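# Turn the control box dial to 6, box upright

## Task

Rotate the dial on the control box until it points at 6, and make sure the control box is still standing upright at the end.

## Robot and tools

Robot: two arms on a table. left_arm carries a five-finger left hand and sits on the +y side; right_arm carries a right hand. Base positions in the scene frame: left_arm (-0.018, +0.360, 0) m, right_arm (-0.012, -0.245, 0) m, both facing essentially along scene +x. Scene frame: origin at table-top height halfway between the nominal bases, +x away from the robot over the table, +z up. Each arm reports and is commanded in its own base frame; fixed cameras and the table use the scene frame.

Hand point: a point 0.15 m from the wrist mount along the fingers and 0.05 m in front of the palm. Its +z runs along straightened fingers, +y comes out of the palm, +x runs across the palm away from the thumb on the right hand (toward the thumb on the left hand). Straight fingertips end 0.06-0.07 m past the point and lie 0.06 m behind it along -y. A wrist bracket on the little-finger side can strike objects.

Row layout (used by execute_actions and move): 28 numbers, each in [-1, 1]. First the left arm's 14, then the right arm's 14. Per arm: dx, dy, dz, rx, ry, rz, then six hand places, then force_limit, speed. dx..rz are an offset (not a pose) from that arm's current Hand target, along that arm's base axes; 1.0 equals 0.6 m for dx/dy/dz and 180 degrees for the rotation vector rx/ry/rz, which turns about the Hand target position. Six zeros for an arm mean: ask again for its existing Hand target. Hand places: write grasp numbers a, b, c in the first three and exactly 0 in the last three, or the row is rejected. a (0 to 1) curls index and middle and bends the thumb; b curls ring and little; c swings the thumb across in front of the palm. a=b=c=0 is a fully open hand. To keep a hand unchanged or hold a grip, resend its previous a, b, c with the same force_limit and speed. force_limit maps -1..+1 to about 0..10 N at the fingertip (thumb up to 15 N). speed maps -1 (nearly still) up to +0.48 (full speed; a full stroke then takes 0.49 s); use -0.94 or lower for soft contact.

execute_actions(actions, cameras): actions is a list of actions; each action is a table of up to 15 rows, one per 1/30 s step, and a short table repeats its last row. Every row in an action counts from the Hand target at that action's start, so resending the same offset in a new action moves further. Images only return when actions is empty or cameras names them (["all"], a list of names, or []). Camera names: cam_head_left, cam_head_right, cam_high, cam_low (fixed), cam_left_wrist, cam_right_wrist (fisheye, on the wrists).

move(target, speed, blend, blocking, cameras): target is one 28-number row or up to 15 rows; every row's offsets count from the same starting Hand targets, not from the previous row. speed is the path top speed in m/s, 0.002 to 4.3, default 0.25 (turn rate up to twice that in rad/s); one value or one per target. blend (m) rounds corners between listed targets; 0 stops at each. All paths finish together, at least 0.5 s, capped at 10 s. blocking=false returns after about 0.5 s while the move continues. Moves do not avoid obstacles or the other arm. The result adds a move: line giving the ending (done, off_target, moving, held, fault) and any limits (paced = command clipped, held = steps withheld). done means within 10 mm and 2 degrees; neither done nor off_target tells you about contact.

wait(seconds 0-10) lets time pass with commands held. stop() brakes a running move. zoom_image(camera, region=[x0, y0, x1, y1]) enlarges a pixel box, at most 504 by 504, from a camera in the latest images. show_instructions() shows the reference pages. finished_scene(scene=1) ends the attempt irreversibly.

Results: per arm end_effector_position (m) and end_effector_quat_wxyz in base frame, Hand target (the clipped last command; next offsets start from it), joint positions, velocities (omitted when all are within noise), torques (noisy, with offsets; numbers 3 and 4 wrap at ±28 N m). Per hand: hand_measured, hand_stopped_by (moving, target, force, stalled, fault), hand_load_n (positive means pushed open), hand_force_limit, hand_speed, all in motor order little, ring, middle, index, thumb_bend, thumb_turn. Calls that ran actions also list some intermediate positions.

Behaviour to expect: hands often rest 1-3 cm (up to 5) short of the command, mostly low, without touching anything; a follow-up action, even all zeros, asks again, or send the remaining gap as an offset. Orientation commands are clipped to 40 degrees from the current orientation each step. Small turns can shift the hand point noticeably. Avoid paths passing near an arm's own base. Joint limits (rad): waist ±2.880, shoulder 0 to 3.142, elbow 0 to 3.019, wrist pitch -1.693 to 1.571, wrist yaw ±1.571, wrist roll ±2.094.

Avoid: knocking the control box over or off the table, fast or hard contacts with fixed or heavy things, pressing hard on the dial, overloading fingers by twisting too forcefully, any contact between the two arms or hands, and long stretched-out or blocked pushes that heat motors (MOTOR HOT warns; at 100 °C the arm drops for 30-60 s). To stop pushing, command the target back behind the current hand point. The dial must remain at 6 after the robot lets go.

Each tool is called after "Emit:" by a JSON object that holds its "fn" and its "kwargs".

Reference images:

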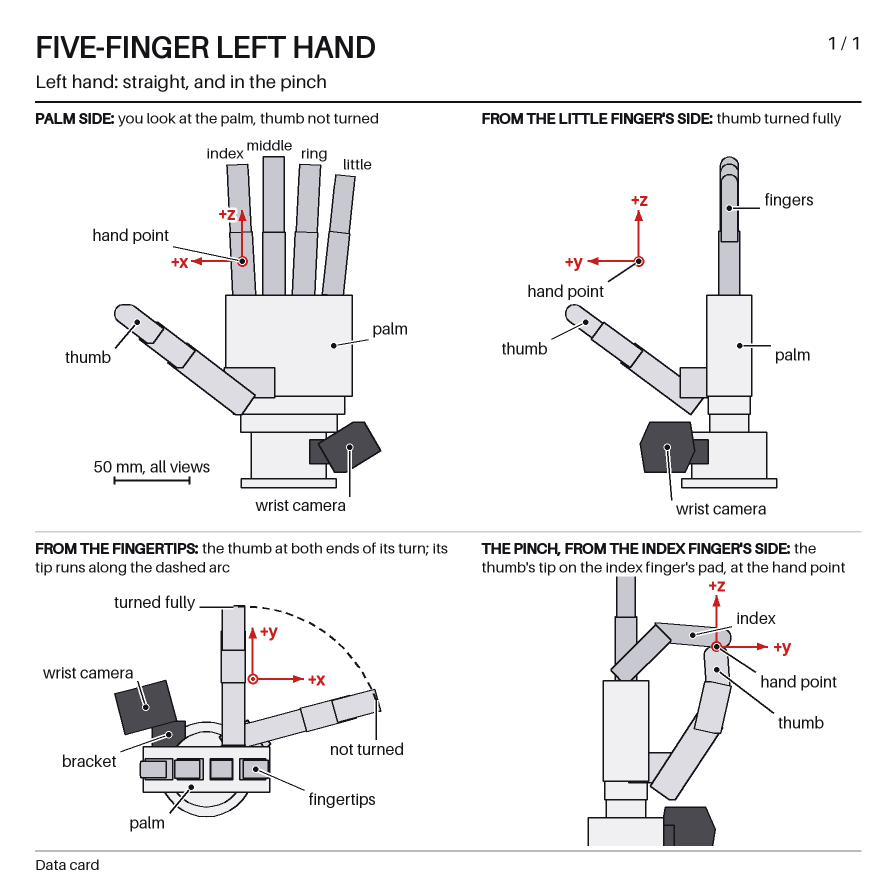

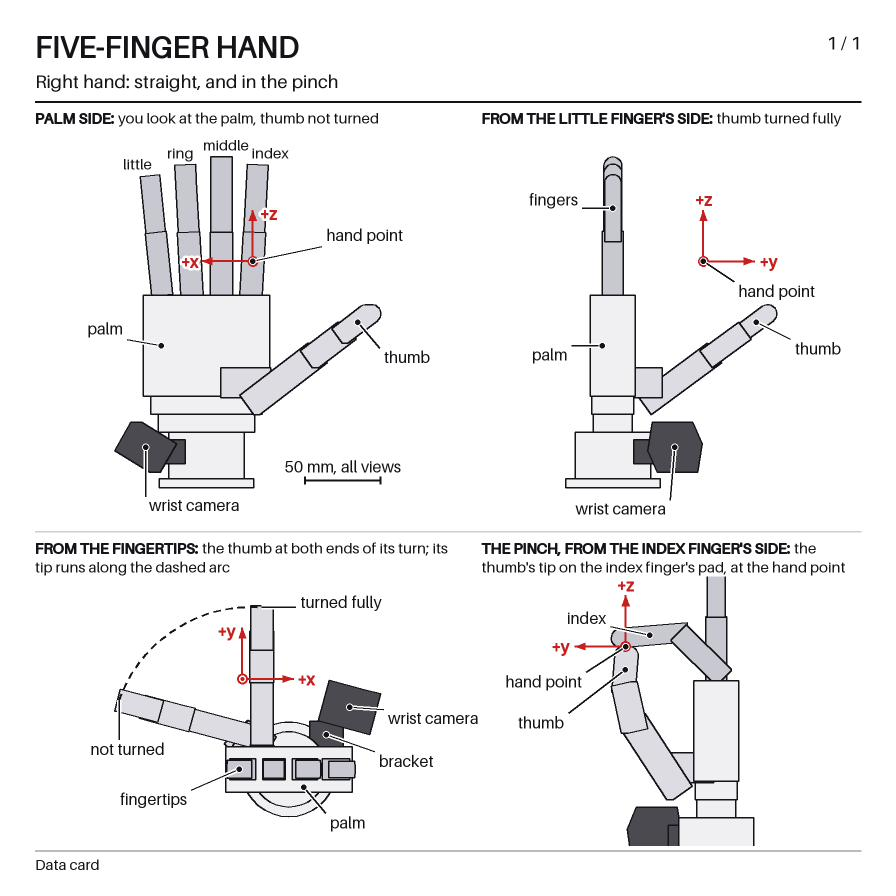

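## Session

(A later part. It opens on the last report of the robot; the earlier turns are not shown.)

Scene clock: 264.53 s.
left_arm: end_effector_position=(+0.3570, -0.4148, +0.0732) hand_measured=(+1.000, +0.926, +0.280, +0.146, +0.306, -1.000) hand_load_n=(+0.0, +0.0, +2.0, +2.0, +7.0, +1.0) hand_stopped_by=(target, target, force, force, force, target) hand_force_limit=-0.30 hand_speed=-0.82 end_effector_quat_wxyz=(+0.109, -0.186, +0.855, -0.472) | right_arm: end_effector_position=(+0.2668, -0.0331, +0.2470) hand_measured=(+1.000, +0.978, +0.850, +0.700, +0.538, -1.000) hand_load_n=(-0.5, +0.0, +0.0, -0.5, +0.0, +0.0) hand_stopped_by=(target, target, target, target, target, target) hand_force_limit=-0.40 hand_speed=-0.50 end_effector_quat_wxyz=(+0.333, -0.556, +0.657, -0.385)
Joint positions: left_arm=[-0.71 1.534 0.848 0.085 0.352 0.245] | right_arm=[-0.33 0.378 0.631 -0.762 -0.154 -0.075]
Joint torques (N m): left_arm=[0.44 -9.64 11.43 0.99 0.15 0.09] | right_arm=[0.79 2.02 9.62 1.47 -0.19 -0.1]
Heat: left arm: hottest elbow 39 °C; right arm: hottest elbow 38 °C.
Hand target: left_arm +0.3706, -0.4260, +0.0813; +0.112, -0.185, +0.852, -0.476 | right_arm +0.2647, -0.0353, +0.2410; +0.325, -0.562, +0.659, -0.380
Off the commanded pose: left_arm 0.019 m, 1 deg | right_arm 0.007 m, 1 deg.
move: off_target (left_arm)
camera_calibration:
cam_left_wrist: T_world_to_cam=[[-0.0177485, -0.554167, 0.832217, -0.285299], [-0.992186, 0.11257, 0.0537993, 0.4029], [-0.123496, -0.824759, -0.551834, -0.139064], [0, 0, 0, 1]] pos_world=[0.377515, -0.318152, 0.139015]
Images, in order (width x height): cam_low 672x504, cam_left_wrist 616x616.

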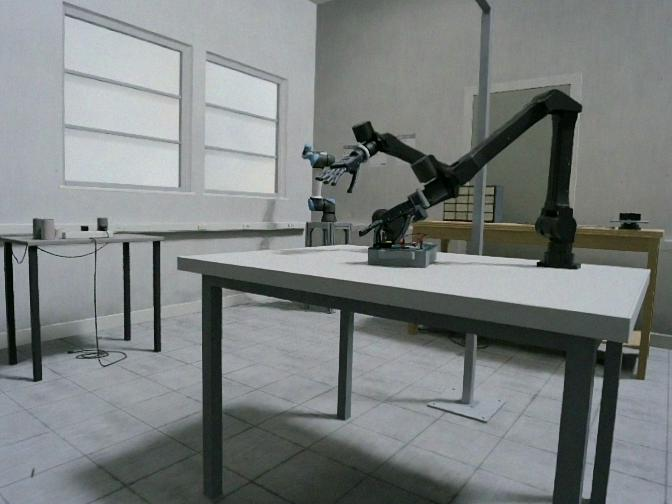

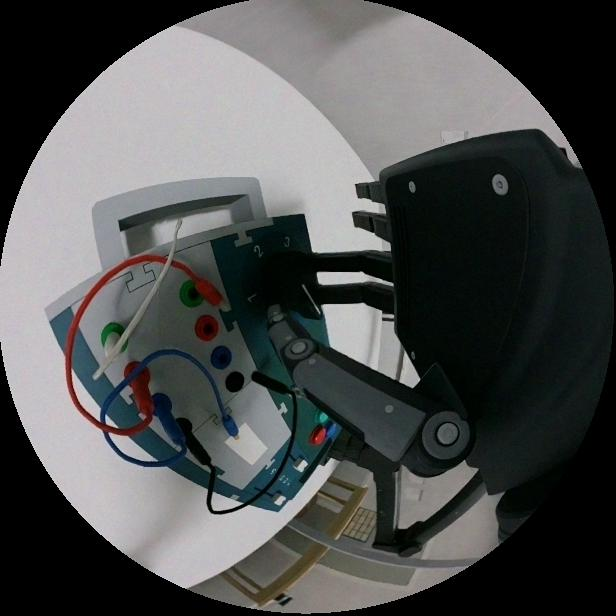

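Emit:
{"fn": "move", "kwargs": {"target": [[0,0,0,0,0,0,0.58,0,1,0,0,0,-0.25,-0.82,0,0,0,0,0,0,0.15,0,1,0,0,0,-0.4,-0.5],[0.0055,0.0192,-0.0017,0,0,-0.1278,0.58,0,1,0,0,0,-0.25,-0.82,0,0,0,0,0,0,0.15,0,1,0,0,0,-0.4,-0.5]], "speed": 0.12, "cameras": ["cam_left_wrist","cam_low"]}}

Emit:
{"fn": "zoom_image", "kwargs": {"camera": "cam_left_wrist", "region": [200, 180, 400, 350]}}

Emit:
{"fn": "zoom_image", "kwargs": {"camera": "cam_low", "region": [345, 200, 435, 275]}}

Scene clock: 268.33 s.
left_arm: end_effector_position=(+0.3581, -0.4060, +0.0741) hand_measured=(+1.000, +0.914, +0.214, +0.118, +0.306, -1.000) hand_load_n=(+0.0, +0.0, +0.5, +0.5, +1.5, +0.5) hand_stopped_by=(target, target, force, force, force, target) hand_force_limit=-0.25 hand_speed=-0.82 end_effector_quat_wxyz=(+0.010, -0.016, +0.874, -0.486) | right_arm: end_effector_position=(+0.2668, -0.0331, +0.2470) hand_measured=(+1.000, +0.978, +0.850, +0.700, +0.538, -1.000) hand_load_n=(+0.0, +0.0, +0.0, -0.5, +0.0, +0.0) hand_stopped_by=(target, target, target, target, target, target) hand_force_limit=-0.40 hand_speed=-0.50 end_effector_quat_wxyz=(+0.333, -0.556, +0.657, -0.385)
Joint positions: left_arm=[-0.615 1.622 0.994 -0.166 0.741 0.604] | right_arm=[-0.33 0.378 0.631 -0.762 -0.154 -0.075]
Joint torques (N m): left_arm=[0.67 -10.58 11.55 0.62 0.48 0.13] | right_arm=[0.85 2.02 9.62 1.48 -0.19 -0.1]
Heat: left arm: hottest elbow 39 °C; right arm: hottest elbow 39 °C.
Hand target: left_arm +0.3740, -0.4145, +0.0805; +0.015, -0.012, +0.872, -0.489 | right_arm +0.2647, -0.0353, +0.2410; +0.325, -0.562, +0.659, -0.380
Off the commanded pose: left_arm 0.019 m, 1 deg | right_arm 0.007 m, 1 deg.
move: off_target (left_arm)
camera_calibration:
cam_left_wrist: T_world_to_cam=[[-0.223121, -0.500018, 0.836779, -0.18606], [-0.870748, 0.488117, 0.0594959, 0.511426], [-0.438195, -0.715349, -0.544299, 0.0252575], [0, 0, 0, 1]] pos_world=[0.414877, -0.324601, 0.139011]
Images, in order (width x height): cam_low 672x504, cam_left_wrist 616x616.

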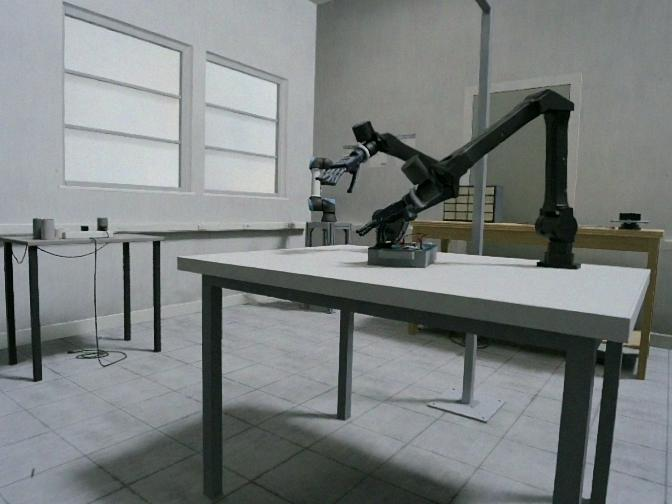

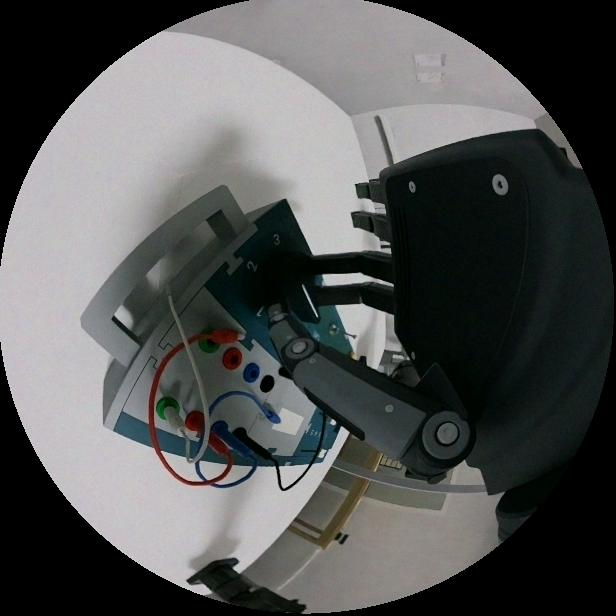

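Scaled by 2.520 from the camera's 616x616 image, which has a finer 880x880 frame.

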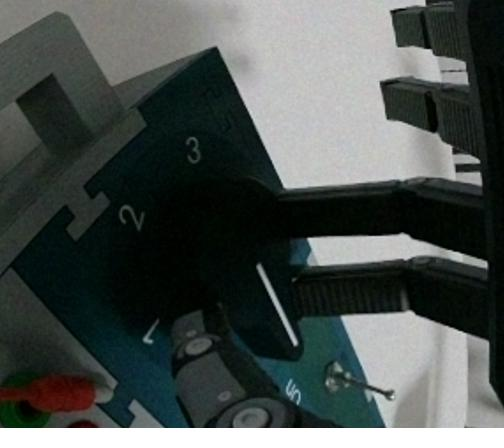

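Scaled by 5.600 from the camera's 672x504 image, which has a finer 960x720 frame.

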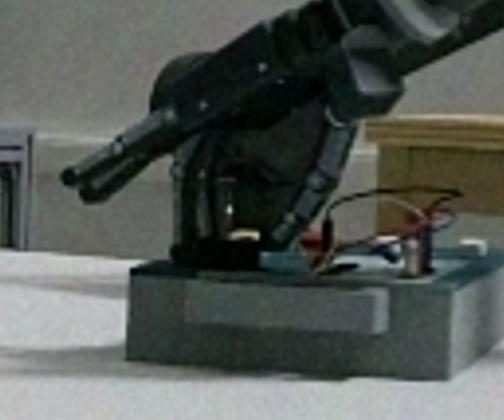

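Emit:
{"fn": "move", "kwargs": {"target": [[0.012,0.017,0,0,0,-0.1333,0.58,0,1,0,0,0,-0.25,-0.82,0,0,0,0,0,0,0.15,0,1,0,0,0,-0.4,-0.5]], "speed": 0.12, "cameras": ["cam_left_wrist","cam_low"]}}

Emit:
{"fn": "zoom_image", "kwargs": {"camera": "cam_left_wrist", "region": [200, 180, 400, 350]}}

Emit:
{"fn": "zoom_image", "kwargs": {"camera": "cam_low", "region": [345, 200, 435, 275]}}

Scene clock: 271.67 s.
left_arm: end_effector_position=(+0.3622, -0.3973, +0.0744) hand_measured=(+1.000, +0.914, +0.216, +0.118, +0.306, -1.000) hand_load_n=(+0.0, +0.0, +0.5, +0.0, +0.5, +0.0) hand_stopped_by=(target, target, force, force, force, target) hand_force_limit=-0.25 hand_speed=-0.82 end_effector_quat_wxyz=(-0.098, +0.165, +0.857, -0.478) | right_arm: end_effector_position=(+0.2668, -0.0331, +0.2470) hand_measured=(+1.000, +0.978, +0.850, +0.700, +0.538, -1.000) hand_load_n=(+0.0, +0.0, +0.0, +0.0, +0.0, +0.0) hand_stopped_by=(target, target, target, target, target, target) hand_force_limit=-0.40 hand_speed=-0.50 end_effector_quat_wxyz=(+0.333, -0.556, +0.657, -0.385)
Joint positions: left_arm=[-0.572 1.796 1.286 -0.778 0.995 1.224] | right_arm=[-0.33 0.378 0.631 -0.762 -0.154 -0.075]
Joint torques (N m): left_arm=[1.08 -13.39 11.66 0.02 0.61 0.16] | right_arm=[0.79 2.02 9.61 1.48 -0.18 -0.11]
Heat: left arm: hottest elbow 40 °C; right arm: hottest elbow 39 °C.
Hand target: left_arm +0.3811, -0.4043, +0.0804; -0.087, +0.170, +0.855, -0.481 | right_arm +0.2647, -0.0353, +0.2410; +0.325, -0.562, +0.659, -0.380
Off the commanded pose: left_arm 0.021 m, 1 deg | right_arm 0.007 m, 1 deg.
move: off_target (left_arm)
camera_calibration:
cam_left_wrist: T_world_to_cam=[[-0.397893, -0.364688, 0.841834, -0.0642927], [-0.592732, 0.802564, 0.0675214, 0.534398], [-0.70025, -0.472116, -0.535497, 0.224406], [0, 0, 0, 1]] pos_world=[0.448314, -0.34639, 0.138209]
Images, in order (width x height): cam_low 672x504, cam_left_wrist 616x616.

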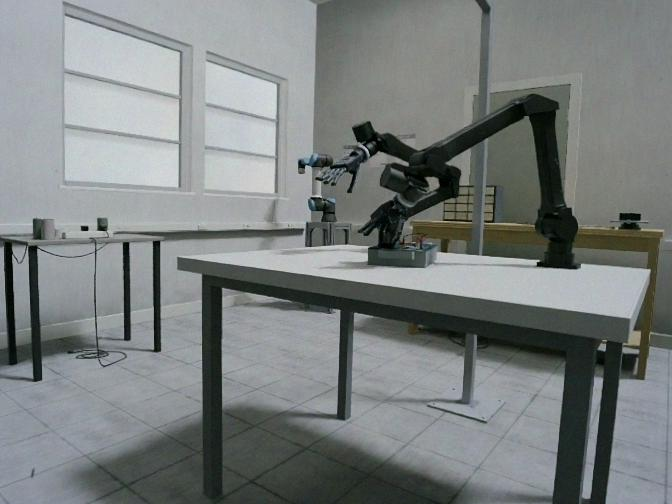

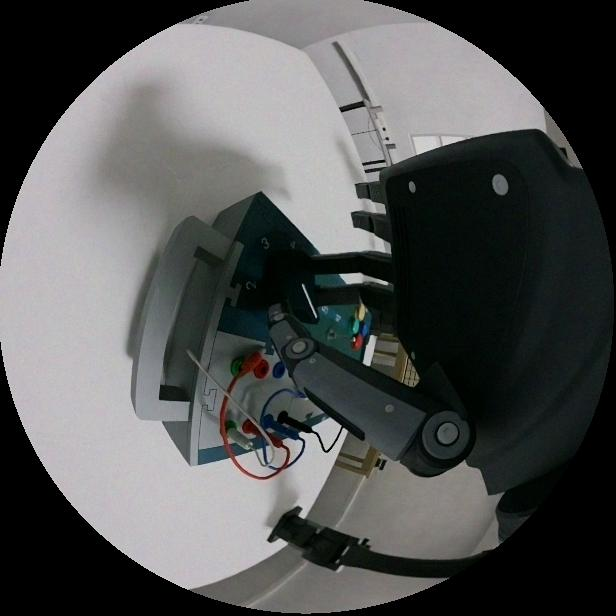

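Scaled by 2.520 from the camera's 616x616 image, which has a finer 880x880 frame.

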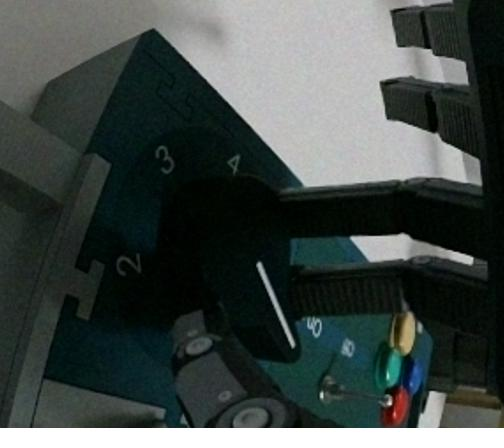

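Scaled by 5.600 from the camera's 672x504 image, which has a finer 960x720 frame.

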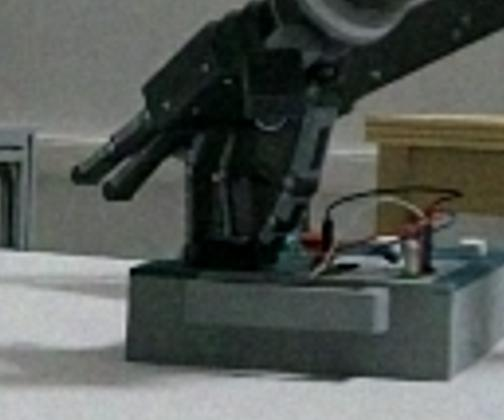

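Emit:
{"fn": "move", "kwargs": {"target": [[0,0,0,0,0,0,0.05,0,1,0,0,0,-0.4,-0.5,0,0,0,0,0,0,0.15,0,1,0,0,0,-0.4,-0.5]], "speed": 0.05, "cameras": ["cam_left_wrist","cam_low"]}}

Emit:
{"fn": "zoom_image", "kwargs": {"camera": "cam_left_wrist", "region": [200, 180, 400, 350]}}

Scene clock: 273.07 s.
left_arm: end_effector_position=(+0.3626, -0.3987, +0.0734) hand_measured=(+1.000, +0.992, +1.000, +0.900, +0.612, -1.000) hand_load_n=(+0.0, +0.0, +0.0, +0.0, -0.5, +0.0) hand_stopped_by=(target, target, target, target, target, target) hand_force_limit=-0.40 hand_speed=-0.50 end_effector_quat_wxyz=(-0.100, +0.165, +0.856, -0.480) | right_arm: end_effector_position=(+0.2668, -0.0331, +0.2470) hand_measured=(+1.000, +0.978, +0.850, +0.700, +0.538, -1.000) hand_load_n=(+0.0, +0.0, +0.0, +0.0, -0.5, +0.0) hand_stopped_by=(target, target, target, target, target, target) hand_force_limit=-0.40 hand_speed=-0.50 end_effector_quat_wxyz=(+0.333, -0.556, +0.657, -0.385)
Joint positions: left_arm=[-0.572 1.803 1.291 -0.779 1 1.226] | right_arm=[-0.33 0.378 0.631 -0.762 -0.154 -0.075]
Joint torques (N m): left_arm=[0.73 -13.98 11.25 0.08 0.42 0.18] | right_arm=[0.73 2.02 9.62 1.48 -0.18 -0.1]
Heat: left arm: hottest elbow 40 °C; right arm: hottest elbow 39 °C.
Hand target: left_arm +0.3812, -0.4043, +0.0804; -0.087, +0.170, +0.855, -0.481 | right_arm +0.2647, -0.0353, +0.2410; +0.325, -0.562, +0.659, -0.380
Off the commanded pose: left_arm 0.021 m, 2 deg | right_arm 0.007 m, 1 deg.
move: off_target (left_arm)
camera_calibration:
cam_left_wrist: T_world_to_cam=[[-0.394979, -0.360888, 0.844838, -0.0635597], [-0.590234, 0.804391, 0.0676632, 0.535683], [-0.703999, -0.471927, -0.530726, 0.224503], [0, 0, 0, 1]] pos_world=[0.449124, -0.347887, 0.136601]
Images, in order (width x height): cam_low 672x504, cam_left_wrist 616x616.

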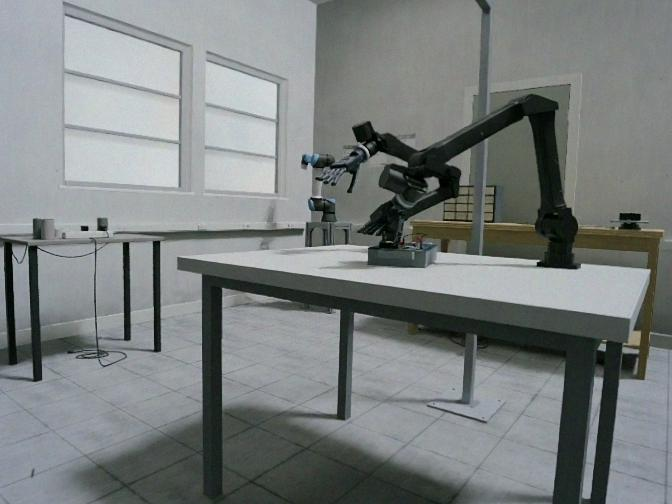

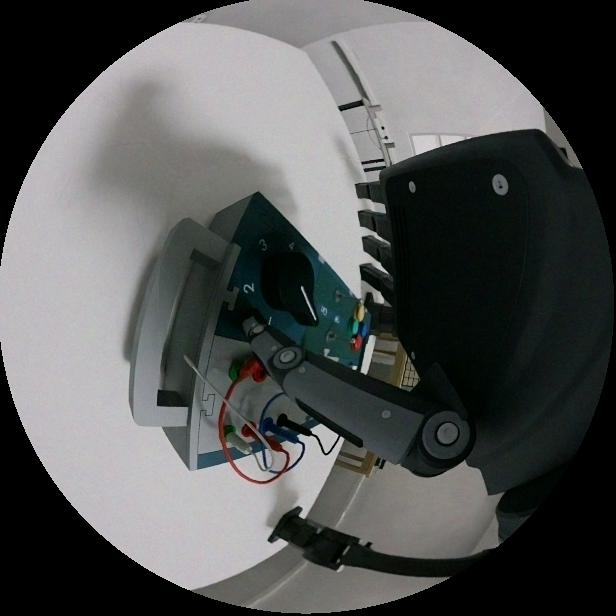

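Scaled by 2.520 from the camera's 616x616 image, which has a finer 880x880 frame.

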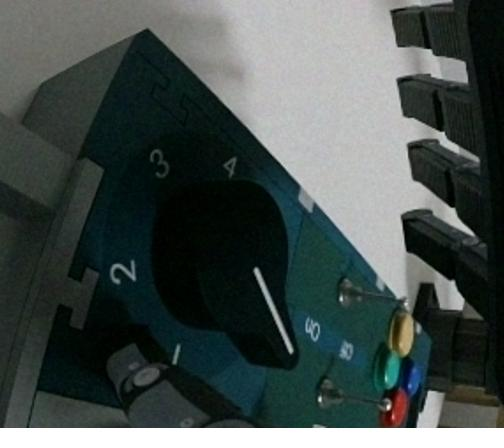

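Emit:
{"fn": "move", "kwargs": {"target": [[0.015,0.01,0.15,0,0,0,0.05,0,1,0,0,0,-0.4,-0.5,0,0,0,0,0,0,0.15,0,1,0,0,0,-0.4,-0.5]], "speed": 0.12, "cameras": ["cam_left_wrist","cam_low","cam_head_left"]}}

Emit:
{"fn": "zoom_image", "kwargs": {"camera": "cam_left_wrist", "region": [200, 180, 400, 350]}}

Emit:
{"fn": "zoom_image", "kwargs": {"camera": "cam_head_left", "region": [325, 305, 435, 460]}}

Scene clock: 274.87 s.
left_arm: end_effector_position=(+0.3698, -0.3923, +0.1405) hand_measured=(+1.000, +0.992, +1.000, +0.900, +0.612, -1.000) hand_load_n=(+0.0, +0.0, +0.0, +0.0, +0.0, +0.0) hand_stopped_by=(target, target, target, target, target, target) hand_force_limit=-0.40 hand_speed=-0.50 end_effector_quat_wxyz=(-0.118, +0.155, +0.861, -0.470) | right_arm: end_effector_position=(+0.2668, -0.0331, +0.2470) hand_measured=(+1.000, +0.978, +0.850, +0.700, +0.538, -1.000) hand_load_n=(+0.0, +0.0, +0.0, +0.0, +0.0, +0.0) hand_stopped_by=(target, target, target, target, target, target) hand_force_limit=-0.40 hand_speed=-0.50 end_effector_quat_wxyz=(+0.333, -0.556, +0.657, -0.385)
Joint positions: left_arm=[-0.557 1.764 1.434 -1.032 0.997 1.257] | right_arm=[-0.33 0.378 0.631 -0.762 -0.154 -0.075]
Joint torques (N m): left_arm=[1.14 -16.73 12.63 -0.08 0.71 0.18] | right_arm=[0.79 2.02 9.62 1.48 -0.18 -0.1]
Heat: left arm: hottest elbow 40 °C; right arm: hottest elbow 39 °C.
Hand target: left_arm +0.3900, -0.3983, +0.1702; -0.088, +0.170, +0.855, -0.481 | right_arm +0.2647, -0.0353, +0.2410; +0.325, -0.562, +0.659, -0.380
Off the commanded pose: left_arm 0.037 m, 4 deg | right_arm 0.007 m, 1 deg.
move: off_target (left_arm)
camera_calibration:
cam_left_wrist: T_world_to_cam=[[-0.366633, -0.386225, 0.846411, -0.135745], [-0.586762, 0.802004, 0.111799, 0.521813], [-0.722005, -0.455653, -0.520663, 0.279839], [0, 0, 0, 1]] pos_world=[0.458457, -0.343416, 0.20226]
Images, in order (width x height): cam_head_left 672x504, cam_low 672x504, cam_left_wrist 616x616.

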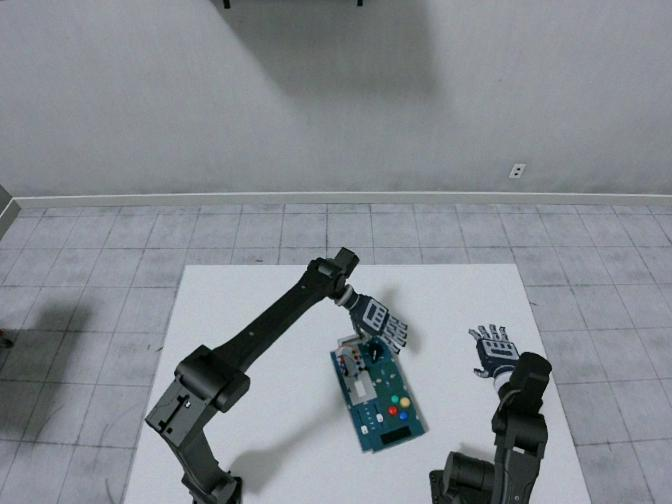

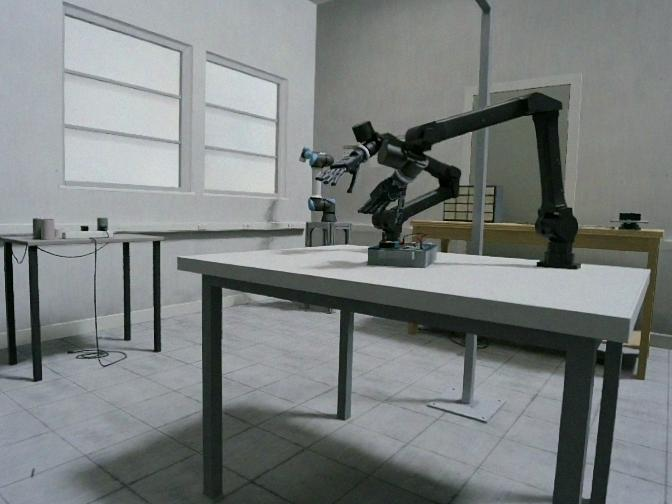

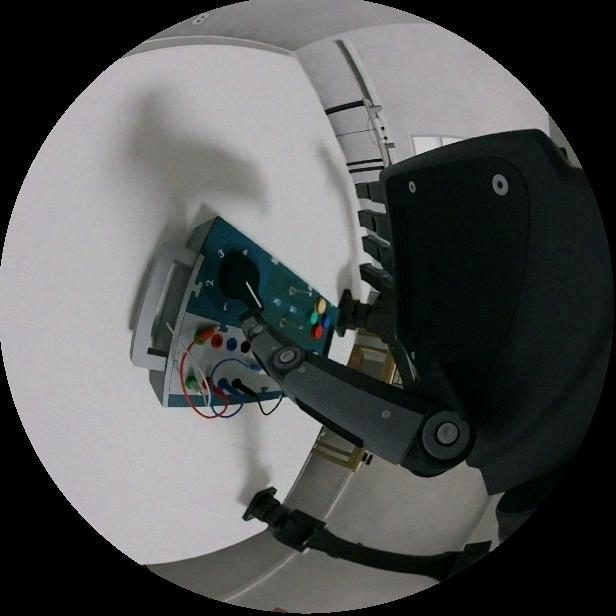

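Scaled by 2.520 from the camera's 616x616 image, which has a finer 880x880 frame.

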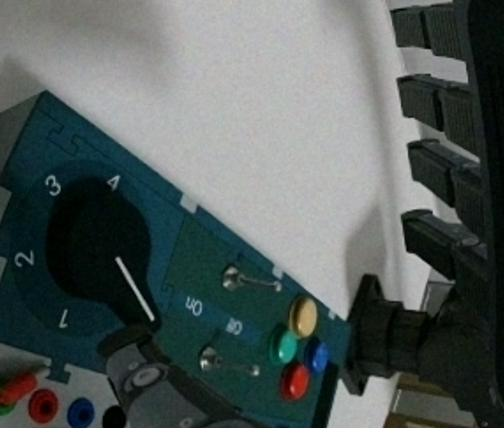

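Scaled by 3.252 from the camera's 672x504 image, which has a finer 960x720 frame.

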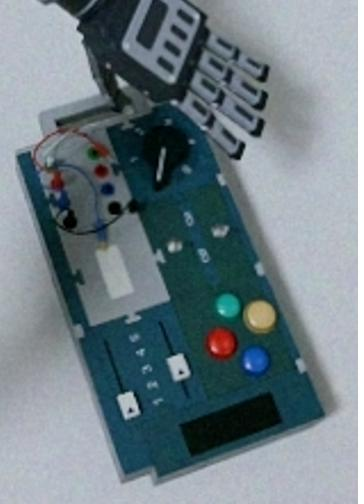

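Emit:
{"fn": "zoom_image", "kwargs": {"camera": "cam_head_left", "region": [350, 325, 400, 375]}}

Scaled by 10.080 from the camera's 672x504 image, which has a finer 960x720 frame.

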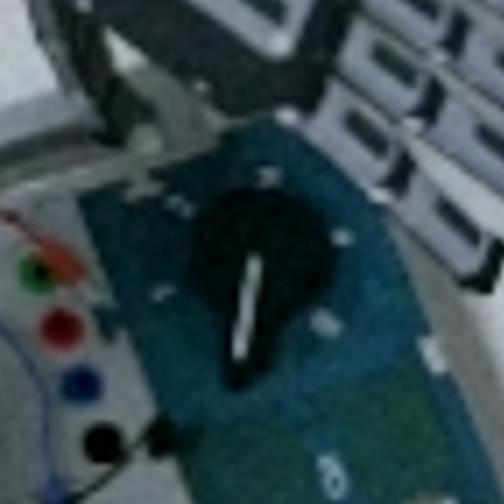

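Emit:
{"fn": "finished_scene", "kwargs": {"scene": 1}}

The scene is finished: the task was done.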